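# Configure press, prove it on master spring, restore cell

## Task

Acting as operator of the pressing cell, whose control settings were left unchecked by the previous shift: configure the press to match the work order, prove that setup by running it on the master spring, return the master spring to its stand, and finish with the machine and the gauge both idle, no alarm active, and the guard shut.

## Robot and tools

Robot: two Doosan M1013 arms, left_arm and right_arm, each with a Robotiq 140 two-finger gripper and a wrist camera. The left gripper's fingers can fold: grip parts with the outer quarter of the pads, and never push its fingertips into a surface unless the fingers are fully closed. The right gripper's fingers stay rigid. Calibrated bases in the scene frame: left_arm (+0.070, +0.578, +0.010) m, right_arm (+0.001, -0.437, +0.010) m.

Frames: reported positions are in the scene frame, in metres. Its origin sits at table-top height midway between the arms. +z is up, +x points out over the table, and left_arm is on the +y side. Gripper axes: +z runs along the fingers and y is the closing direction. end_effector_position is the point between the closed pads. All motion offsets are given in the axes of each arm's own Hand target, not in the scene frame.

execute_actions(actions, cameras): the actions run in sequence. Each action may carry rows, steps, until, machine and gauge. rows is a list of up to 15 rows, and each row lasts one control step (1/30 s). A row is always 18 numbers in [-1, 1], covering both arms: left dx, dy, dz, rx, ry, rz, gripper position, force_limit, speed, then the same nine for the right arm. dx to rz are offsets from that arm's Hand target as it stood when the action began, and every row counts from that same start. Scale: 1.0 equals 0.6 m or 180 degrees, and rx, ry, rz form a single rotation vector. Sending six zeros re-commands the current Hand target. steps ranges from 1 to 450 (default 15). After the last row, the arms keep heading for the last target. Gripper position: +1 fully open (140 mm), about -0.8 pads touching, -1 closes until blocked. force_limit and speed both start at +1; lower values give a softer and slower grip. After a close, object_status should read 2 (stopped on an object). Other values: 0 moving, 1 blocked while opening, 3 reached its target or pads met. To leave a gripper unchanged, send its previous three numbers again, because 0 is a real command. For smooth motion, increase offsets gradually across rows, for example 0.01 per row.

until ends an action early once device conditions hold, such as {"machine": {"state": "idle"}}, {"gauge": {"readings": [">", 3]}}, or {"all": {"status": "ended"}}. Numbers need a comparison operator. It never stops the arms.

Device commands inside an action: machine accepts guard (shut/open), clamp (clamp/open), page (setup/readings/curve), register+value+write all together in one object, cycle_start, feed_hold, reset, home, touch and tare. It also accepts a list of up to 8 such objects, which run one after another. The machine's own stop does not halt the ram; only reset or an alarm does. gauge accepts measure or stop. An unknown name or an out-of-range value rejects the entire call.

move(target, speed, blend, stop_force, zero, blocking, cameras): moves both grippers along straight paths. target is one 18-number row, or a list of up to 15 rows, all offsets from the same Hand targets. speed is in m/s, from 0.002 to 2, default 0.25. blend is in metres. stop_force is in N (10 to 80) and ends an arm's path when it meets resistance. Use it only slowly, and leave it out when backing away from a contact. blocking=false returns early; after that, use wait or stop before sending rows or another move. The result adds a move: line with done, off_target, held, fault and so on.

wait(seconds 0 to 10), stop(), zoom_image(camera, region [x0,y0,x1,y1] up to 504x504 px), show_instructions() (shows the work-order image), read_manual(), and finished_scene(scene) to end the scene.

Cameras: cam_high, cam_low, cam_nest, cam_left_wrist, cam_right_wrist.

Results: each gripper's pose, velocities, Hand target, Tool commands, gripper position_measured (counts: 3 open, 230 pads met), joint torques, external torques and flange force. One machine line shows the current page's registers, plus state, guard_state, clamp_state, entry, alarm and queue. A gauge line shows state, message, readings and no_1 to no_5 in mm.

Press: a vertical ram over a clamping nest inside a powered guard. The front is toward +x and the column is toward -x. Heights are in mm above the nest plane, and forces are in N. cycle_start runs the selected program; program 9001 compresses the master spring by 5 mm. It requires the guard shut, a clamped piece, a stored program number in 'program', no alarm and no cabinet fault. Registers worth checking against the work order: program, program_revision, ram_zero, seat_force, force_max, join_lo/hi, end_lo/hi, cell_gain, cell_zero (tare resets it with nothing loaded), and the stored1 to stored5 number and revision slots. touch lowers the ram slowly to 40 N and reports touch_z. The readings page shows join_f, peak_f, end_z, ok, pos_z and cycles. After reset, home raises the ram. Alarms: axis_overload, cell_fault, door_opened, clamp_lost, force_limit, no_force, axis_blocked. A gripper holding something over the nest, or a guard blocked on its way down, is a cabinet fault. Gauge: lay one round piece flat, centred within 40 mm under the lens, send measure, then keep everything clear for about 12 s until the readings count goes up.

Avoid: dropping parts or releasing them while moving, parts leaving the table, hard impacts, pressing into firm contacts (a 144 N external force or a joint torque limit stops that arm for 10 s), contact between the two arms, closing a gripper on the other arm, strong twisting or leverage on a gripper, long stretched holds that overheat motors, crashing the ram into something, and leaving the guard, clamp or gauge active at the end.

Each tool is called by a JSON object that holds its "name" and its "arguments".

Reference images:

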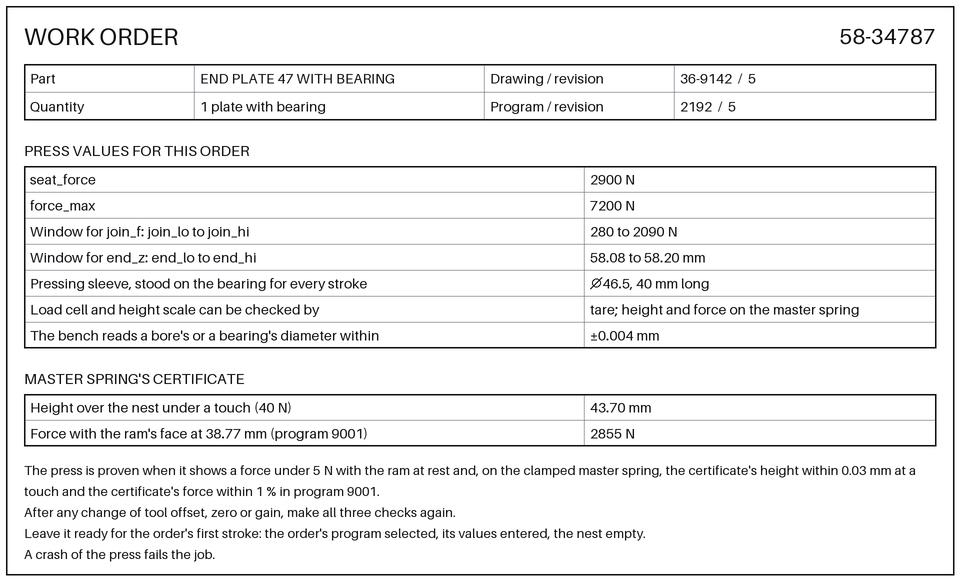

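## Session

{"name": "execute_actions", "arguments": {"actions": [{"machine":{"guard":"open","clamp":"open"},"steps":90}]}}

Scene clock: 3.20 s.
left_arm: end_effector_position=(+0.5129, +0.7054, +0.1357) position_measured=3 object_status=3 end_effector_quat_wxyz=(-0.036, +0.910, -0.393, +0.123) | right_arm: end_effector_position=(+0.3320, -0.6678, +0.3301) position_measured=3 object_status=3 end_effector_quat_wxyz=(+0.033, +0.987, +0.153, -0.036)
Joint positions: left_arm=[0.285 -0.12 2.302 -0.15 0.728 2.763] | right_arm=[-0.626 -0.234 1.994 -0.099 1.389 0.668]
Joint torques (N m): left_arm=[2.13 -25.6 -34.34 3.52 -0.67 -0.26] | right_arm=[0.16 -18.59 -40.71 4.02 0.15 -0.49]
External joint torques (N m): left_arm=[-2.27 3.25 -1.26 -0.2 0.01 0.25] | right_arm=[-0.03 1.7 -0.1 -0.04 -0.17 0.49]
Flange force (N): left_arm=[6.5 -4.2 4.9] | right_arm=[3.1 1.7 0.7]
Hand target: left_arm +0.5129, +0.7054, +0.1357; -0.036, +0.910, -0.393, +0.123 | right_arm +0.3320, -0.6678, +0.3301; +0.033, +0.987, +0.153, -0.036
Tool commands: left_gripper/position=+1.0 left_gripper/force_limit=+1.0 left_gripper/speed=+1.0 right_gripper/position=+1.0 right_gripper/force_limit=+1.0 right_gripper/speed=+1.0
machine.setup: program=+4839 ram_zero=+163.024 seat_force=+2900 force_max=+6300 join_lo=+0 join_hi=+12000 end_lo=+56.500 end_hi=+65.500 cell_gain=+1.052 cell_zero=-99 program_revision=+2 program_top=+59.500 stored1_number=+2192 stored1_revision=+5 stored2_number=+4839 stored2_revision=+2 stored3_number=+3239 stored3_revision=+6 stored4_number=+6660 stored4_revision=+3 stored5_number=+9001 stored5_revision=+1
machine: state=idle guard_state=open clamp_state=open guard_answer=taken clamp_answer=taken page=setup entry=no_entry entries=0 alarm=no_alarm queue=done queue_left=0
gauge: message=nothing_yet readings=0 no_1=0.000 no_2=0.000 no_3=0.000 no_4=0.000 no_5=0.000
camera_calibration:
cam_left_wrist: T_world_to_cam=[[-0.709532, -0.685874, -0.16168, 0.8792], [-0.704499, 0.695537, 0.141101, -0.148347], [0.0156769, 0.214019, -0.976704, 0.115976], [0, 0, 0, 1]] pos_world=[0.517492, 0.681381, 0.276355]
cam_right_wrist: T_world_to_cam=[[0.329217, -0.942803, 0.0523308, -0.747469], [-0.869423, -0.281038, 0.406352, -0.0282967], [-0.368403, -0.179275, -0.912217, 0.444506], [0, 0, 0, 1]] pos_world=[0.385235, -0.63298, 0.4561]

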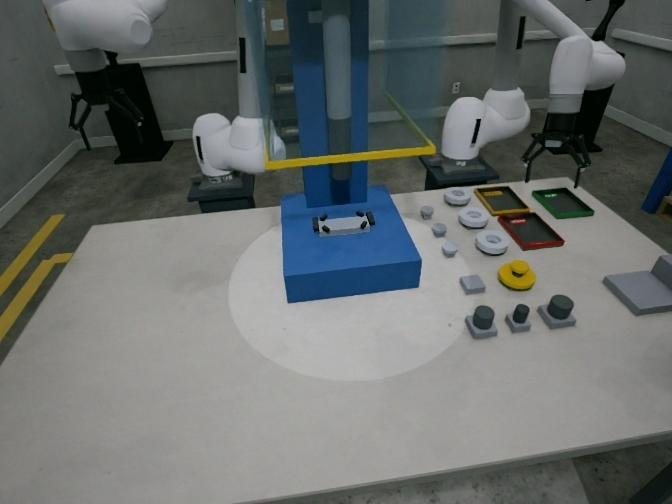

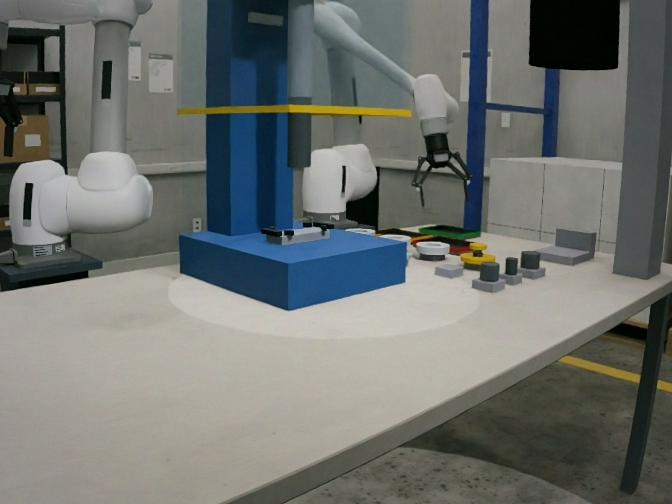

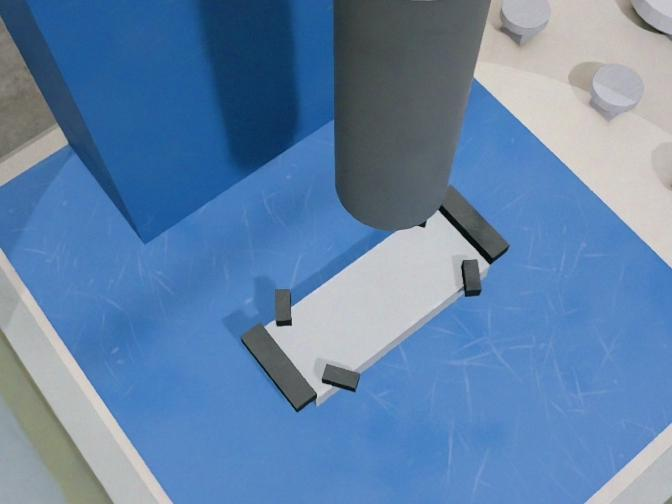

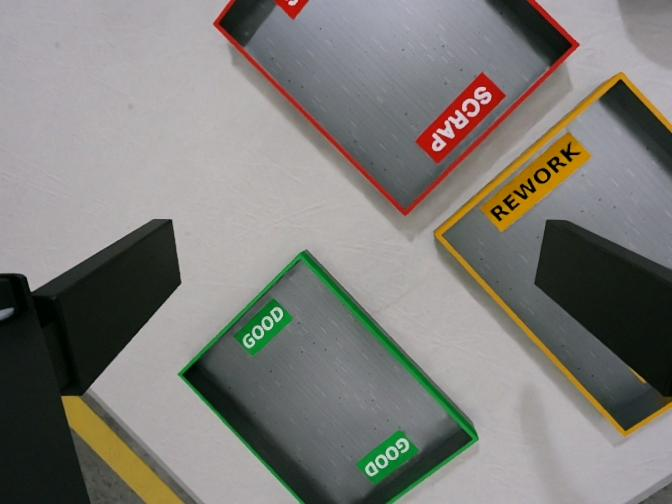

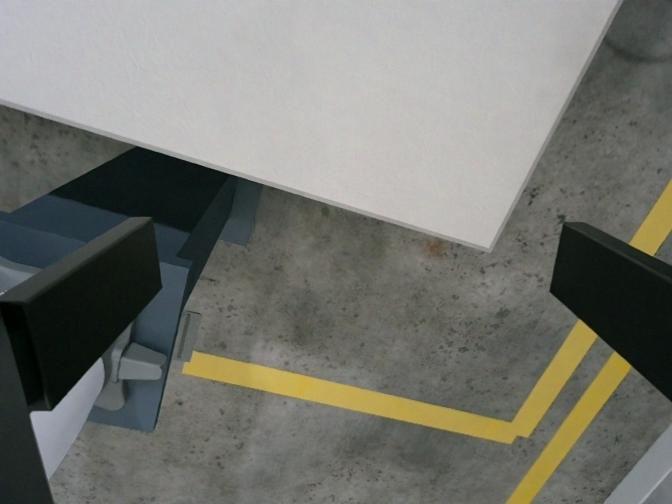

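{"name": "zoom_image", "arguments": {"camera": "cam_high", "region": [400, 170, 620, 350]}}

{"name": "zoom_image", "arguments": {"camera": "cam_low", "region": [400, 215, 560, 305]}}

{"name": "zoom_image", "arguments": {"camera": "cam_nest", "region": [220, 160, 540, 420]}}

{"name": "execute_actions", "arguments": {"actions": [{"machine":[{"tare":true},{"register":"program","value":2192,"write":true},{"register":"seat_force","value":2900,"write":true},{"register":"force_max","value":7200,"write":true},{"register":"join_lo","value":280,"write":true},{"register":"join_hi","value":2090,"write":true},{"register":"end_lo","value":58.08,"write":true},{"register":"end_hi","value":58.20,"write":true}],"steps":60},{"machine":{"page":"readings"},"steps":5}], "cameras": []}}

{"name": "execute_actions", "arguments": {"actions": [{"machine":{"page":"setup"},"steps":5}], "cameras": []}}

Scaled by 2.291.

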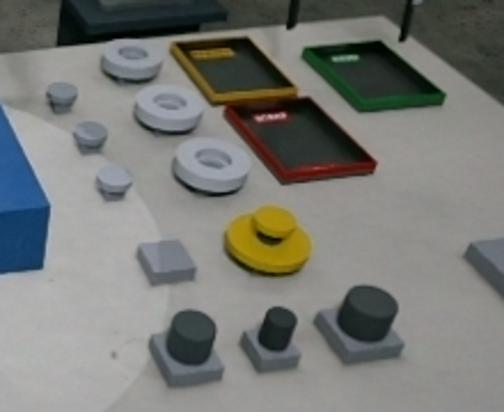

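Scaled by 3.150.

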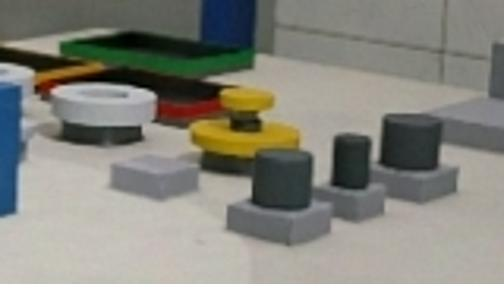

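Scaled by 1.575.

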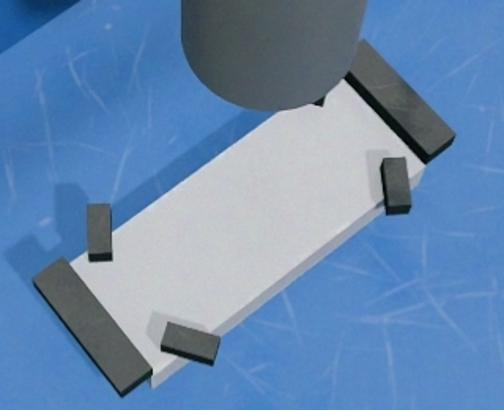

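Scene clock: 6.17 s.
left_arm: end_effector_position=(+0.5129, +0.7054, +0.1357) position_measured=3 object_status=3 end_effector_quat_wxyz=(-0.036, +0.910, -0.393, +0.123) | right_arm: end_effector_position=(+0.3320, -0.6678, +0.3301) position_measured=3 object_status=3 end_effector_quat_wxyz=(+0.033, +0.987, +0.153, -0.036)
Joint positions: left_arm=[0.285 -0.12 2.302 -0.15 0.728 2.763] | right_arm=[-0.626 -0.234 1.994 -0.099 1.389 0.668]
Joint torques (N m): left_arm=[2.4 -25.41 -34.5 3.45 -0.69 -0.23] | right_arm=[0.33 -18.69 -40.78 3.98 0.22 -0.49]
External joint torques (N m): left_arm=[-2.54 3.06 -1.06 -0.13 0.04 0.22] | right_arm=[-0.31 1.77 -0.13 0 -0.24 0.49]
External joint torques at the end of the 1st action: left_arm=[-2.09 3.28 -0.94 -0.19 0 0.17] | right_arm=[-0.3 1.91 -0.05 -0.04 -0.24 0.48]
Flange force (N): left_arm=[7.1 -3.2 4.7] | right_arm=[2.7 2.2 0.8]
Flange force at the end of the 1st action (N): left_arm=[6.1 -3.9 5.2] | right_arm=[2.7 2.3 1.0]
Hand target: left_arm +0.5129, +0.7054, +0.1357; -0.036, +0.910, -0.393, +0.123 | right_arm +0.3320, -0.6678, +0.3301; +0.033, +0.987, +0.153, -0.036
Tool commands: left_gripper/position=+1.0 left_gripper/force_limit=+1.0 left_gripper/speed=+1.0 right_gripper/position=+1.0 right_gripper/force_limit=+1.0 right_gripper/speed=+1.0
machine.readings: force=+0 touch_z=+0.000 join_f=+0 peak_f=+0 end_z=+0.000 ok=+0 pos_z=+156.976 cycles=+0
machine: state=idle guard_state=open clamp_state=open guard_answer=taken clamp_answer=taken page=readings entry=taken entries=8 alarm=no_alarm queue=done queue_left=0
gauge: message=nothing_yet readings=0 no_1=0.000 no_2=0.000 no_3=0.000 no_4=0.000 no_5=0.000
No camera images: "cameras" was empty.

Scene clock: 6.53 s.
left_arm: end_effector_position=(+0.5129, +0.7054, +0.1357) position_measured=3 object_status=3 end_effector_quat_wxyz=(-0.036, +0.910, -0.393, +0.123) | right_arm: end_effector_position=(+0.3320, -0.6678, +0.3301) position_measured=3 object_status=3 end_effector_quat_wxyz=(+0.033, +0.987, +0.153, -0.036)
Joint positions: left_arm=[0.285 -0.12 2.302 -0.15 0.728 2.763] | right_arm=[-0.626 -0.234 1.994 -0.099 1.389 0.668]
Joint torques (N m): left_arm=[2.15 -25.18 -34.51 3.52 -0.66 -0.18] | right_arm=[0.33 -18.84 -40.71 3.98 0.17 -0.47]
External joint torques (N m): left_arm=[-2.23 2.78 -1.16 -0.19 0 0.17] | right_arm=[-0.21 2.06 -0.06 -0.01 -0.19 0.48]
Flange force (N): left_arm=[6.4 -3.3 4.2] | right_arm=[3.1 2.4 0.9]
Hand target: left_arm +0.5129, +0.7054, +0.1357; -0.036, +0.910, -0.393, +0.123 | right_arm +0.3320, -0.6678, +0.3301; +0.033, +0.987, +0.153, -0.036
Tool commands: left_gripper/position=+1.0 left_gripper/force_limit=+1.0 left_gripper/speed=+1.0 right_gripper/position=+1.0 right_gripper/force_limit=+1.0 right_gripper/speed=+1.0
machine.setup: program=+2192 ram_zero=+163.024 seat_force=+2900 force_max=+7200 join_lo=+280 join_hi=+2090 end_lo=+58.080 end_hi=+58.200 cell_gain=+1.052 cell_zero=-99 program_revision=+5 program_top=+58.200 stored1_number=+2192 stored1_revision=+5 stored2_number=+4839 stored2_revision=+2 stored3_number=+3239 stored3_revision=+6 stored4_number=+6660 stored4_revision=+3 stored5_number=+9001 stored5_revision=+1
machine: state=idle guard_state=open clamp_state=open guard_answer=taken clamp_answer=taken page=setup entry=taken entries=8 alarm=no_alarm queue=done queue_left=0
gauge: message=nothing_yet readings=0 no_1=0.000 no_2=0.000 no_3=0.000 no_4=0.000 no_5=0.000
No camera images: "cameras" was empty.

{"name": "move", "arguments": {"target": [0.457,-0.072,0.054,-0.042,0.24,-0.033,0.5,-0.5,0,0,0,0,0,0,0,1,1,1], "cameras": ["cam_high","cam_left_wrist","cam_low"]}}

Scene clock: 12.10 s.
left_arm: end_effector_position=(+0.7328, +0.5354, +0.1651) position_measured=66 object_status=3 end_effector_quat_wxyz=(+0.176, +0.820, -0.339, +0.425) | right_arm: end_effector_position=(+0.3320, -0.6678, +0.3301) position_measured=3 object_status=3 end_effector_quat_wxyz=(+0.033, +0.987, +0.153, -0.036)
Joint positions: left_arm=[0.246 0.191 2.215 -1.47 0.777 3.756] | right_arm=[-0.626 -0.234 1.994 -0.099 1.389 0.668]
Joint torques (N m): left_arm=[2.31 -50.11 -25.32 -1 1.33 -0.23] | right_arm=[0.36 -19.02 -40.69 3.97 0.19 -0.46]
External joint torques (N m): left_arm=[-2.17 3.45 -1.75 -0.01 -0.01 0.23] | right_arm=[-0.45 2.09 -0.2 0 -0.21 0.47]
Flange force (N): left_arm=[0.4 -4.5 8.6] | right_arm=[2.8 3.0 0.8]
Hand target: left_arm +0.7327, +0.5354, +0.1650; +0.176, +0.820, -0.339, +0.425 | right_arm +0.3320, -0.6678, +0.3301; +0.033, +0.987, +0.153, -0.036
Off the commanded pose: left_arm 0.000 m, 0 deg | right_arm 0.000 m, 0 deg.
machine.setup: program=+2192 ram_zero=+163.024 seat_force=+2900 force_max=+7200 join_lo=+280 join_hi=+2090 end_lo=+58.080 end_hi=+58.200 cell_gain=+1.052 cell_zero=-99 program_revision=+5 program_top=+58.200 stored1_number=+2192 stored1_revision=+5 stored2_number=+4839 stored2_revision=+2 stored3_number=+3239 stored3_revision=+6 stored4_number=+6660 stored4_revision=+3 stored5_number=+9001 stored5_revision=+1
machine: state=idle guard_state=open clamp_state=open guard_answer=taken clamp_answer=taken page=setup entry=taken entries=8 alarm=no_alarm queue=done queue_left=0
gauge: message=nothing_yet readings=0 no_1=0.000 no_2=0.000 no_3=0.000 no_4=0.000 no_5=0.000
move: done
camera_calibration:
cam_left_wrist: T_world_to_cam=[[-0.708297, -0.705913, -0.00149976, 0.906729], [-0.576339, 0.579509, -0.576197, 0.207356], [0.407614, -0.407254, -0.81731, 0.196731], [0, 0, 0, 1]] pos_world=[0.68155, 0.600027, 0.281628]
Images, in order (width x height): cam_high 672x504, cam_low 672x504, cam_left_wrist 672x504.

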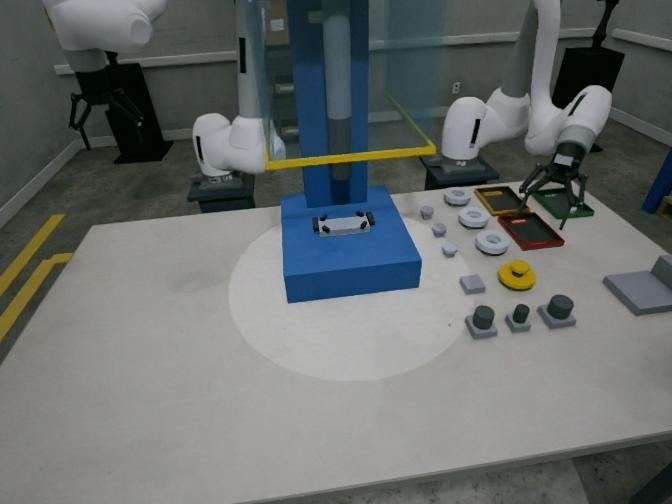

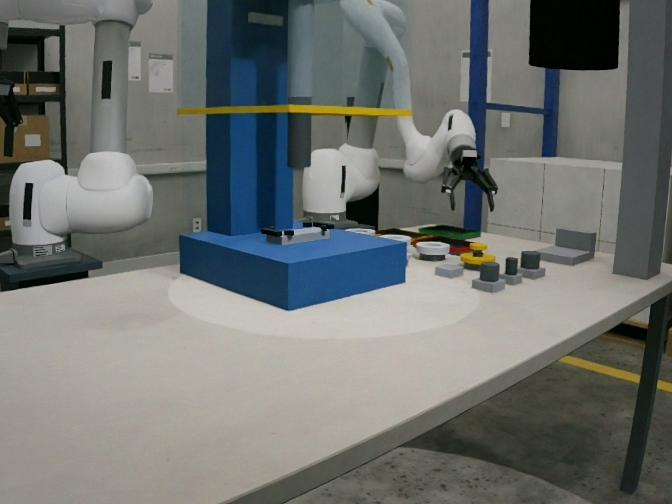

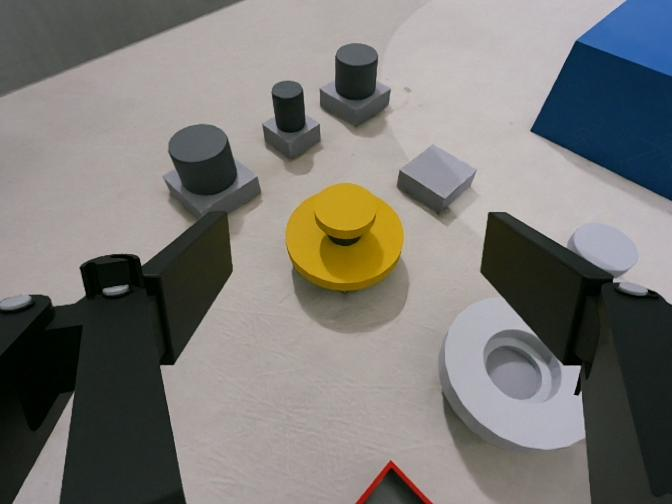

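{"name": "move", "arguments": {"target": [-0.0208,0,0.101,0,0,0,0.5,-0.5,0,0,0,0,0,0,0,1,1,1], "cameras": ["cam_left_wrist","cam_low"]}}

{"name": "zoom_image", "arguments": {"camera": "cam_low", "region": [400, 185, 560, 305]}}

Scene clock: 13.50 s.
left_arm: end_effector_position=(+0.7626, +0.5055, +0.1200) position_measured=66 object_status=3 end_effector_quat_wxyz=(+0.176, +0.820, -0.339, +0.425) | right_arm: end_effector_position=(+0.3320, -0.6678, +0.3301) position_measured=3 object_status=3 end_effector_quat_wxyz=(+0.033, +0.987, +0.153, -0.036)
Joint positions: left_arm=[0.176 0.288 2.205 -1.615 0.73 3.881] | right_arm=[-0.626 -0.234 1.994 -0.099 1.389 0.668]
Joint torques (N m): left_arm=[2.49 -56.9 -23.05 -1.11 1.56 -0.21] | right_arm=[0.25 -18.79 -40.74 4 0.2 -0.45]
External joint torques (N m): left_arm=[-2.45 3.43 -0.86 -0.14 -0.02 0.21] | right_arm=[-0.16 2.01 -0.07 -0.03 -0.23 0.45]
Flange force (N): left_arm=[-0.9 -1.7 9.1] | right_arm=[3.1 2.3 1.0]
Hand target: left_arm +0.7626, +0.5054, +0.1199; +0.176, +0.820, -0.339, +0.425 | right_arm +0.3320, -0.6678, +0.3301; +0.033, +0.987, +0.153, -0.036
Off the commanded pose: left_arm 0.000 m, 0 deg | right_arm 0.000 m, 0 deg.
machine.setup: program=+2192 ram_zero=+163.024 seat_force=+2900 force_max=+7200 join_lo=+280 join_hi=+2090 end_lo=+58.080 end_hi=+58.200 cell_gain=+1.052 cell_zero=-99 program_revision=+5 program_top=+58.200 stored1_number=+2192 stored1_revision=+5 stored2_number=+4839 stored2_revision=+2 stored3_number=+3239 stored3_revision=+6 stored4_number=+6660 stored4_revision=+3 stored5_number=+9001 stored5_revision=+1
machine: state=idle guard_state=open clamp_state=open guard_answer=taken clamp_answer=taken page=setup entry=taken entries=8 alarm=no_alarm queue=done queue_left=0
gauge: message=nothing_yet readings=0 no_1=0.000 no_2=0.000 no_3=0.000 no_4=0.000 no_5=0.000
move: done
camera_calibration:
cam_left_wrist: T_world_to_cam=[[-0.708243, -0.705967, -0.0013609, 0.906621], [-0.576463, 0.579433, -0.576149, 0.215934], [0.407531, -0.407269, -0.817343, 0.135541], [0, 0, 0, 1]] pos_world=[0.711349, 0.570127, 0.236428]
Images, in order (width x height): cam_low 672x504, cam_left_wrist 672x504.

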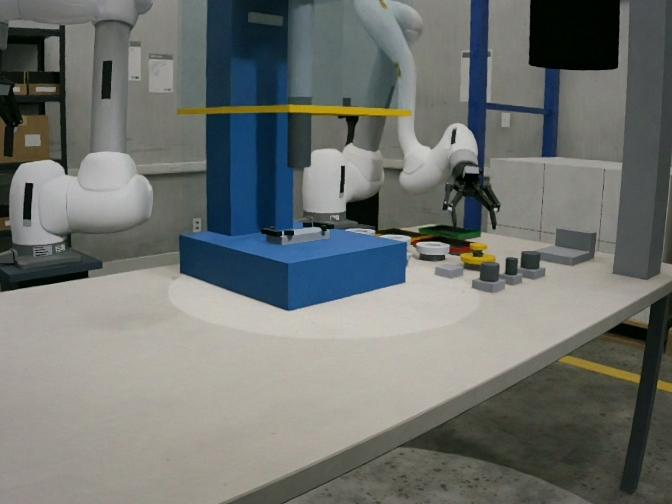

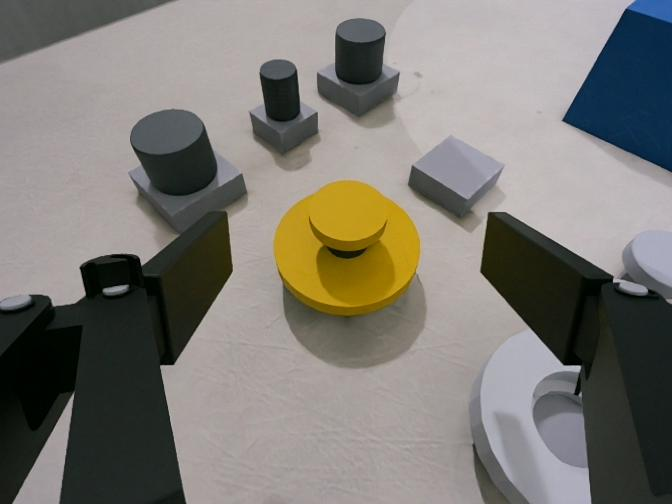

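Scaled by 3.150.

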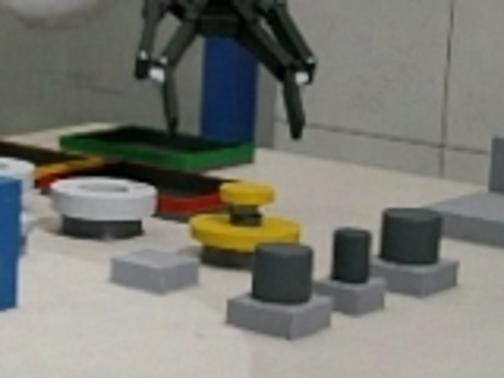

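{"name": "move", "arguments": {"target": [-0.0047,-0.0058,0.0793,0,0,0,0.5,-0.5,0,0,0,0,0,0,0,1,1,1], "speed": 0.1, "cameras": ["cam_left_wrist","cam_low"]}}

{"name": "zoom_image", "arguments": {"camera": "cam_low", "region": [430, 185, 530, 285]}}

Scene clock: 14.90 s.
left_arm: end_effector_position=(+0.7914, +0.4816, +0.0902) position_measured=66 object_status=3 end_effector_quat_wxyz=(+0.176, +0.820, -0.339, +0.425) | right_arm: end_effector_position=(+0.3320, -0.6678, +0.3301) position_measured=3 object_status=3 end_effector_quat_wxyz=(+0.033, +0.987, +0.153, -0.036)
Joint positions: left_arm=[0.123 0.363 2.176 -1.713 0.703 3.954] | right_arm=[-0.626 -0.234 1.994 -0.099 1.389 0.668]
Joint torques (N m): left_arm=[2.82 -63.09 -21.54 -1.23 1.63 -0.18] | right_arm=[0.25 -18.83 -40.77 4 0.17 -0.46]
External joint torques (N m): left_arm=[-2.94 3.59 -0.87 -0.15 0.05 0.18] | right_arm=[-0.47 2.47 0.04 -0.05 -0.19 0.46]
Flange force (N): left_arm=[-0.9 -0.8 9.8] | right_arm=[3.0 3.2 1.3]
Hand target: left_arm +0.7914, +0.4815, +0.0902; +0.176, +0.820, -0.339, +0.425 | right_arm +0.3320, -0.6678, +0.3301; +0.033, +0.987, +0.153, -0.036
Off the commanded pose: left_arm 0.000 m, 0 deg | right_arm 0.000 m, 0 deg.
machine.setup: program=+2192 ram_zero=+163.024 seat_force=+2900 force_max=+7200 join_lo=+280 join_hi=+2090 end_lo=+58.080 end_hi=+58.200 cell_gain=+1.052 cell_zero=-99 program_revision=+5 program_top=+58.200 stored1_number=+2192 stored1_revision=+5 stored2_number=+4839 stored2_revision=+2 stored3_number=+3239 stored3_revision=+6 stored4_number=+6660 stored4_revision=+3 stored5_number=+9001 stored5_revision=+1
machine: state=idle guard_state=open clamp_state=open guard_answer=taken clamp_answer=taken page=setup entry=taken entries=8 alarm=no_alarm queue=done queue_left=0
gauge: message=nothing_yet readings=0 no_1=0.000 no_2=0.000 no_3=0.000 no_4=0.000 no_5=0.000
move: done
camera_calibration:
cam_left_wrist: T_world_to_cam=[[-0.708243, -0.705967, -0.00136089, 0.910105], [-0.576487, 0.579456, -0.576103, 0.229268], [0.407498, -0.407236, -0.817376, 0.0898087], [0, 0, 0, 1]] pos_world=[0.740149, 0.546227, 0.206728]
Images, in order (width x height): cam_low 672x504, cam_left_wrist 672x504.

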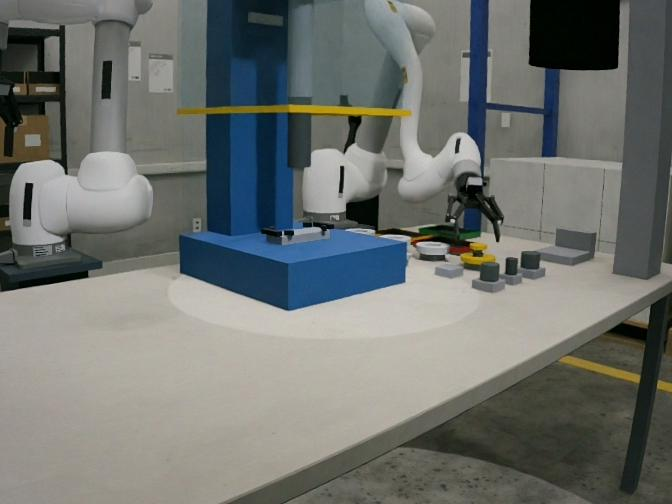

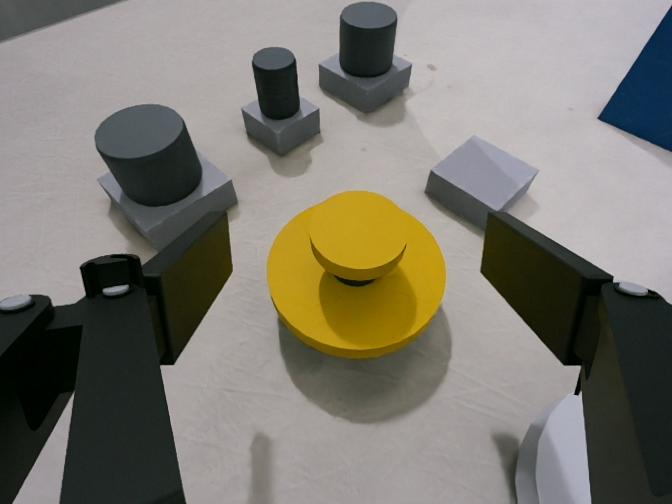

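Scaled by 5.040.

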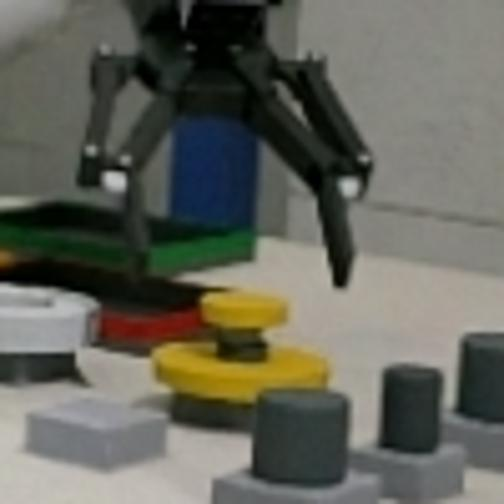

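{"name": "execute_actions", "arguments": {"actions": [{"rows":[[0,0,0,0,0,0,-0.1,-0.5,-0.5,0,0,0,0,0,0,1,1,1]],"steps":30}], "cameras": ["cam_left_wrist","cam_low"]}}

{"name": "zoom_image", "arguments": {"camera": "cam_low", "region": [430, 185, 530, 285]}}

Scene clock: 16.53 s.
left_arm: end_effector_position=(+0.7914, +0.4816, +0.0902) position_measured=141 object_status=3 end_effector_quat_wxyz=(+0.176, +0.820, -0.339, +0.425) | right_arm: end_effector_position=(+0.3320, -0.6678, +0.3301) position_measured=3 object_status=3 end_effector_quat_wxyz=(+0.033, +0.987, +0.153, -0.036)
Joint positions: left_arm=[0.123 0.363 2.176 -1.713 0.703 3.955] | right_arm=[-0.626 -0.234 1.994 -0.099 1.389 0.668]
Joint torques (N m): left_arm=[2.47 -63.47 -21.59 -1.27 1.67 -0.18] | right_arm=[0.05 -18.86 -40.74 4 0.19 -0.42]
External joint torques (N m): left_arm=[-2.3 3.89 -0.85 -0.11 0.01 0.18] | right_arm=[-0.05 2.85 0.06 -0.04 -0.23 0.42]
Flange force (N): left_arm=[-1.6 -1.8 9.4] | right_arm=[4.2 3.1 1.4]
Hand target: left_arm +0.7914, +0.4815, +0.0902; +0.176, +0.820, -0.339, +0.425 | right_arm +0.3320, -0.6678, +0.3301; +0.033, +0.987, +0.153, -0.036
Off the commanded pose: left_arm 0.000 m, 0 deg | right_arm 0.000 m, 0 deg.
machine.setup: program=+2192 ram_zero=+163.024 seat_force=+2900 force_max=+7200 join_lo=+280 join_hi=+2090 end_lo=+58.080 end_hi=+58.200 cell_gain=+1.052 cell_zero=-99 program_revision=+5 program_top=+58.200 stored1_number=+2192 stored1_revision=+5 stored2_number=+4839 stored2_revision=+2 stored3_number=+3239 stored3_revision=+6 stored4_number=+6660 stored4_revision=+3 stored5_number=+9001 stored5_revision=+1
machine: state=idle guard_state=open clamp_state=open guard_answer=taken clamp_answer=taken page=setup entry=taken entries=8 alarm=no_alarm queue=done queue_left=0
gauge: message=nothing_yet readings=0 no_1=0.000 no_2=0.000 no_3=0.000 no_4=0.000 no_5=0.000
camera_calibration:
cam_left_wrist: T_world_to_cam=[[-0.708272, -0.705938, -0.00130272, 0.910098], [-0.57651, 0.579479, -0.576055, 0.229263], [0.407415, -0.407253, -0.81741, 0.0898868], [0, 0, 0, 1]] pos_world=[0.740149, 0.546227, 0.206728]
Images, in order (width x height): cam_low 672x504, cam_left_wrist 672x504.

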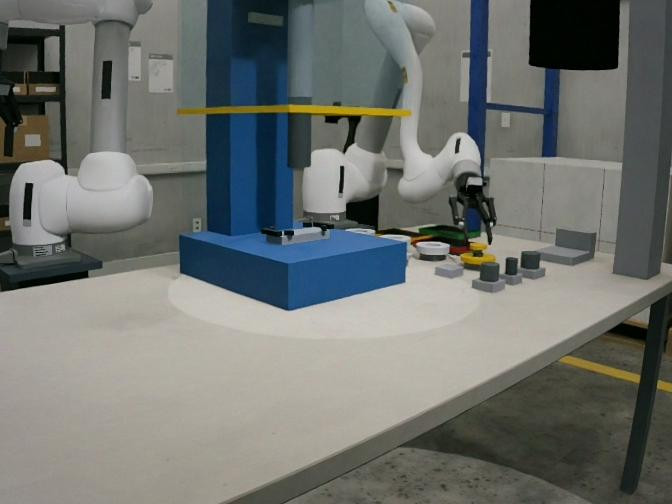

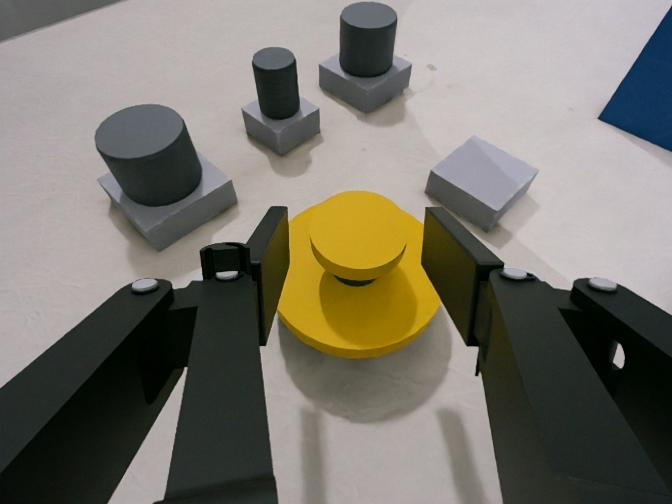

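Scaled by 5.040.

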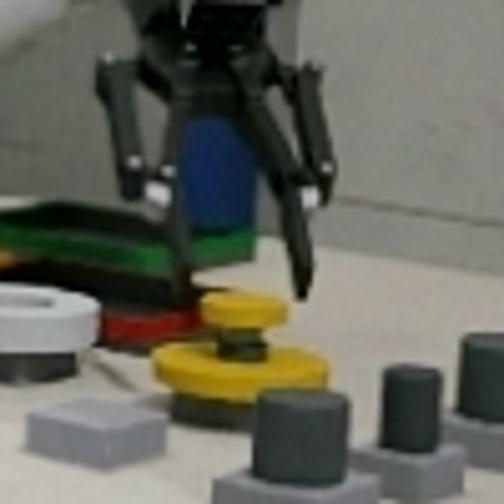

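{"name": "move", "arguments": {"target": [-0.0117,0,0.0183,0,0,0,-0.1,-0.5,-0.5,0,0,0,0,0,0,1,1,1], "speed": 0.05, "cameras": ["cam_left_wrist","cam_low"]}}

{"name": "zoom_image", "arguments": {"camera": "cam_low", "region": [430, 185, 530, 285]}}

Scene clock: 17.70 s.
left_arm: end_effector_position=(+0.7949, +0.4781, +0.0781) position_measured=141 object_status=3 end_effector_quat_wxyz=(+0.176, +0.820, -0.339, +0.425) | right_arm: end_effector_position=(+0.3320, -0.6678, +0.3301) position_measured=3 object_status=3 end_effector_quat_wxyz=(+0.033, +0.987, +0.153, -0.036)
Joint positions: left_arm=[0.116 0.386 2.175 -1.746 0.703 3.989] | right_arm=[-0.626 -0.234 1.994 -0.099 1.389 0.668]
Joint torques (N m): left_arm=[2.85 -64.42 -20.75 -1.26 1.79 -0.18] | right_arm=[0.31 -18.76 -40.91 3.98 0.2 -0.49]
External joint torques (N m): left_arm=[-2.73 3.43 -0.89 -0.16 -0.05 0.18] | right_arm=[-0.1 1.96 0.15 0 -0.23 0.49]
Flange force (N): left_arm=[-0.9 -0.7 9.4] | right_arm=[3.1 1.9 1.3]
Hand target: left_arm +0.7949, +0.4781, +0.0781; +0.176, +0.820, -0.339, +0.425 | right_arm +0.3320, -0.6678, +0.3301; +0.033, +0.987, +0.153, -0.036
Off the commanded pose: left_arm 0.000 m, 0 deg | right_arm 0.000 m, 0 deg.
machine.setup: program=+2192 ram_zero=+163.024 seat_force=+2900 force_max=+7200 join_lo=+280 join_hi=+2090 end_lo=+58.080 end_hi=+58.200 cell_gain=+1.052 cell_zero=-99 program_revision=+5 program_top=+58.200 stored1_number=+2192 stored1_revision=+5 stored2_number=+4839 stored2_revision=+2 stored3_number=+3239 stored3_revision=+6 stored4_number=+6660 stored4_revision=+3 stored5_number=+9001 stored5_revision=+1
machine: state=idle guard_state=open clamp_state=open guard_answer=taken clamp_answer=taken page=setup entry=taken entries=8 alarm=no_alarm queue=done queue_left=0
gauge: message=nothing_yet readings=0 no_1=0.000 no_2=0.000 no_3=0.000 no_4=0.000 no_5=0.000
move: done
camera_calibration:
cam_left_wrist: T_world_to_cam=[[-0.708243, -0.705967, -0.00136089, 0.910096], [-0.576487, 0.579456, -0.576103, 0.226343], [0.407498, -0.407236, -0.817376, 0.0770669], [0, 0, 0, 1]] pos_world=[0.743649, 0.542727, 0.194628]
Images, in order (width x height): cam_low 672x504, cam_left_wrist 672x504.

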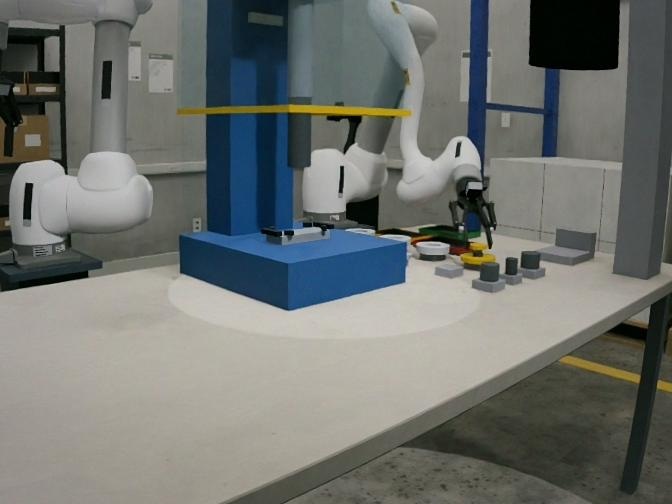

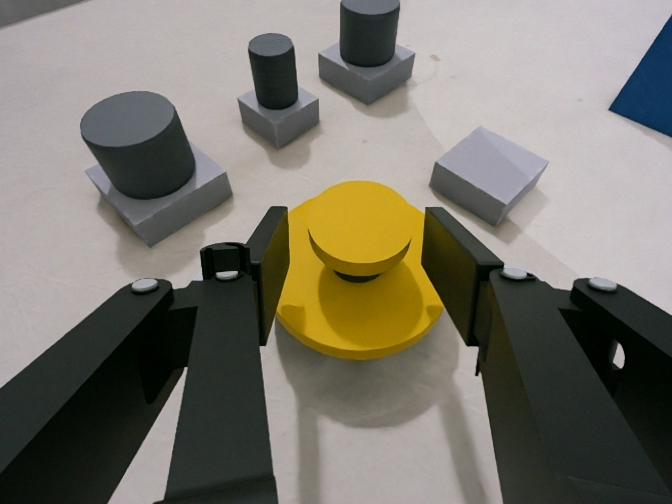

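Scaled by 5.040.

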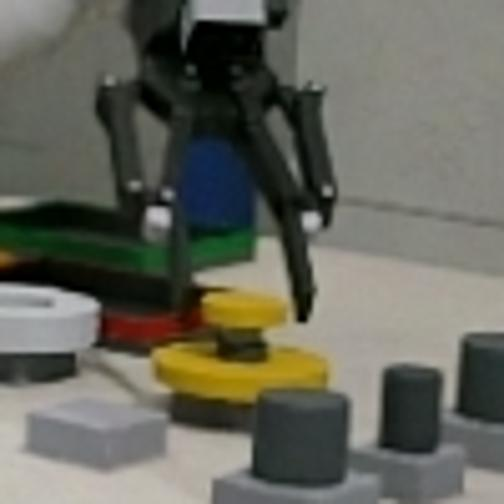

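{"name": "move", "arguments": {"target": [0,0,-0.0067,0,0,0,-0.1,-0.5,-0.5,0,0,0,0,0,0,1,1,1], "speed": 0.05, "cameras": []}}

{"name": "execute_actions", "arguments": {"actions": [{"rows":[[0,0,0,0,0,0,-1,0,-0.9,0,0,0,0,0,0,1,1,1]],"steps":60}], "cameras": ["cam_left_wrist","cam_low"]}}

{"name": "zoom_image", "arguments": {"camera": "cam_low", "region": [430, 185, 530, 285]}}

Scene clock: 18.83 s.
left_arm: end_effector_position=(+0.7926, +0.4804, +0.0804) position_measured=141 object_status=3 end_effector_quat_wxyz=(+0.176, +0.820, -0.339, +0.425) | right_arm: end_effector_position=(+0.3320, -0.6678, +0.3301) position_measured=3 object_status=3 end_effector_quat_wxyz=(+0.033, +0.987, +0.153, -0.036)
Joint positions: left_arm=[0.121 0.38 2.178 -1.738 0.705 3.984] | right_arm=[-0.626 -0.234 1.994 -0.099 1.389 0.668]
Joint torques (N m): left_arm=[2.6 -64.38 -20.91 -1.27 1.71 -0.21] | right_arm=[0.32 -18.48 -40.98 3.99 0.12 -0.45]
External joint torques (N m): left_arm=[-2.66 3.96 -0.7 -0.14 0.02 0.21] | right_arm=[-0.34 1.78 0.18 -0.02 -0.14 0.45]
Flange force (N): left_arm=[-1.8 -1.0 9.9] | right_arm=[2.3 2.0 1.2]
Hand target: left_arm +0.7926, +0.4804, +0.0804; +0.176, +0.820, -0.339, +0.425 | right_arm +0.3320, -0.6678, +0.3301; +0.033, +0.987, +0.153, -0.036
Off the commanded pose: left_arm 0.000 m, 0 deg | right_arm 0.000 m, 0 deg.
machine.setup: program=+2192 ram_zero=+163.024 seat_force=+2900 force_max=+7200 join_lo=+280 join_hi=+2090 end_lo=+58.080 end_hi=+58.200 cell_gain=+1.052 cell_zero=-99 program_revision=+5 program_top=+58.200 stored1_number=+2192 stored1_revision=+5 stored2_number=+4839 stored2_revision=+2 stored3_number=+3239 stored3_revision=+6 stored4_number=+6660 stored4_revision=+3 stored5_number=+9001 stored5_revision=+1
machine: state=idle guard_state=open clamp_state=open guard_answer=taken clamp_answer=taken page=setup entry=taken entries=8 alarm=no_alarm queue=done queue_left=0
gauge: message=nothing_yet readings=0 no_1=0.000 no_2=0.000 no_3=0.000 no_4=0.000 no_5=0.000
move: done
No camera images: "cameras" was empty.

Scene clock: 21.03 s.
left_arm: end_effector_position=(+0.7926, +0.4804, +0.0804) position_measured=170 object_status=2 end_effector_quat_wxyz=(+0.176, +0.820, -0.339, +0.425) | right_arm: end_effector_position=(+0.3320, -0.6678, +0.3301) position_measured=3 object_status=3 end_effector_quat_wxyz=(+0.033, +0.987, +0.153, -0.036)
Joint positions: left_arm=[0.121 0.38 2.178 -1.738 0.705 3.984] | right_arm=[-0.626 -0.234 1.994 -0.099 1.389 0.668]
Joint torques (N m): left_arm=[-0.01 -56.82 -19.39 -0.66 0.2 -0.15] | right_arm=[0.19 -18.8 -40.76 4.01 0.17 -0.45]
External joint torques (N m): left_arm=[0.08 -3.67 -2.3 -0.75 1.53 0.15] | right_arm=[-0.13 1.85 -0.12 -0.04 -0.19 0.46]
Flange force (N): left_arm=[3.0 0.4 -2.9] | right_arm=[3.0 2.1 0.7]
Hand target: left_arm +0.7926, +0.4804, +0.0804; +0.176, +0.820, -0.339, +0.425 | right_arm +0.3320, -0.6678, +0.3301; +0.033, +0.987, +0.153, -0.036
Off the commanded pose: left_arm 0.000 m, 0 deg | right_arm 0.000 m, 0 deg.
machine.setup: program=+2192 ram_zero=+163.024 seat_force=+2900 force_max=+7200 join_lo=+280 join_hi=+2090 end_lo=+58.080 end_hi=+58.200 cell_gain=+1.052 cell_zero=-99 program_revision=+5 program_top=+58.200 stored1_number=+2192 stored1_revision=+5 stored2_number=+4839 stored2_revision=+2 stored3_number=+3239 stored3_revision=+6 stored4_number=+6660 stored4_revision=+3 stored5_number=+9001 stored5_revision=+1
machine: state=idle guard_state=open clamp_state=open guard_answer=taken clamp_answer=taken page=setup entry=taken entries=8 alarm=no_alarm queue=done queue_left=0
gauge: message=nothing_yet readings=0 no_1=0.000 no_2=0.000 no_3=0.000 no_4=0.000 no_5=0.000
camera_calibration:
cam_left_wrist: T_world_to_cam=[[-0.708272, -0.705938, -0.00130272, 0.910089], [-0.57651, 0.579479, -0.576055, 0.225005], [0.407415, -0.407253, -0.81741, 0.0808986], [0, 0, 0, 1]] pos_world=[0.741349, 0.545027, 0.196928]
Images, in order (width x height): cam_low 672x504, cam_left_wrist 672x504.

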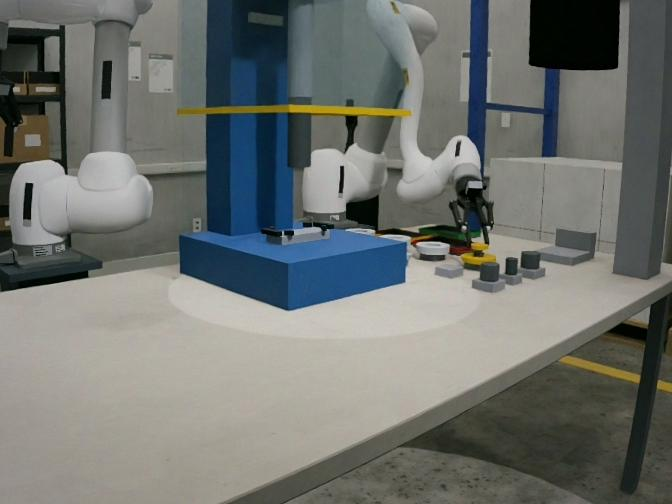

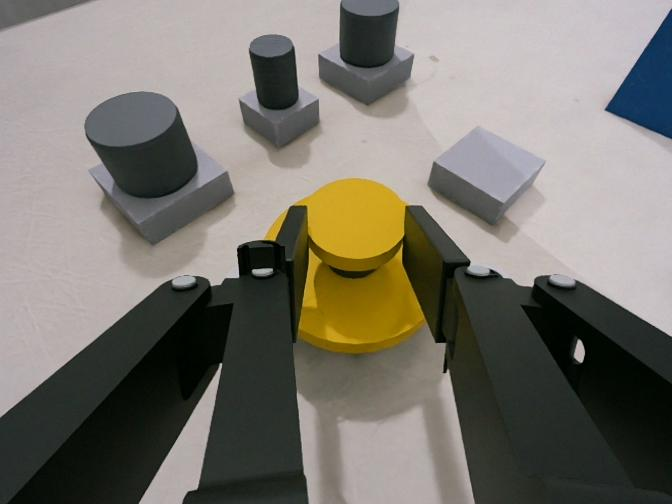

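Scaled by 5.040.

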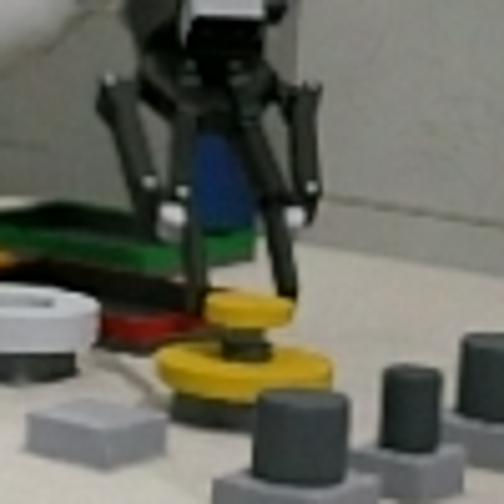

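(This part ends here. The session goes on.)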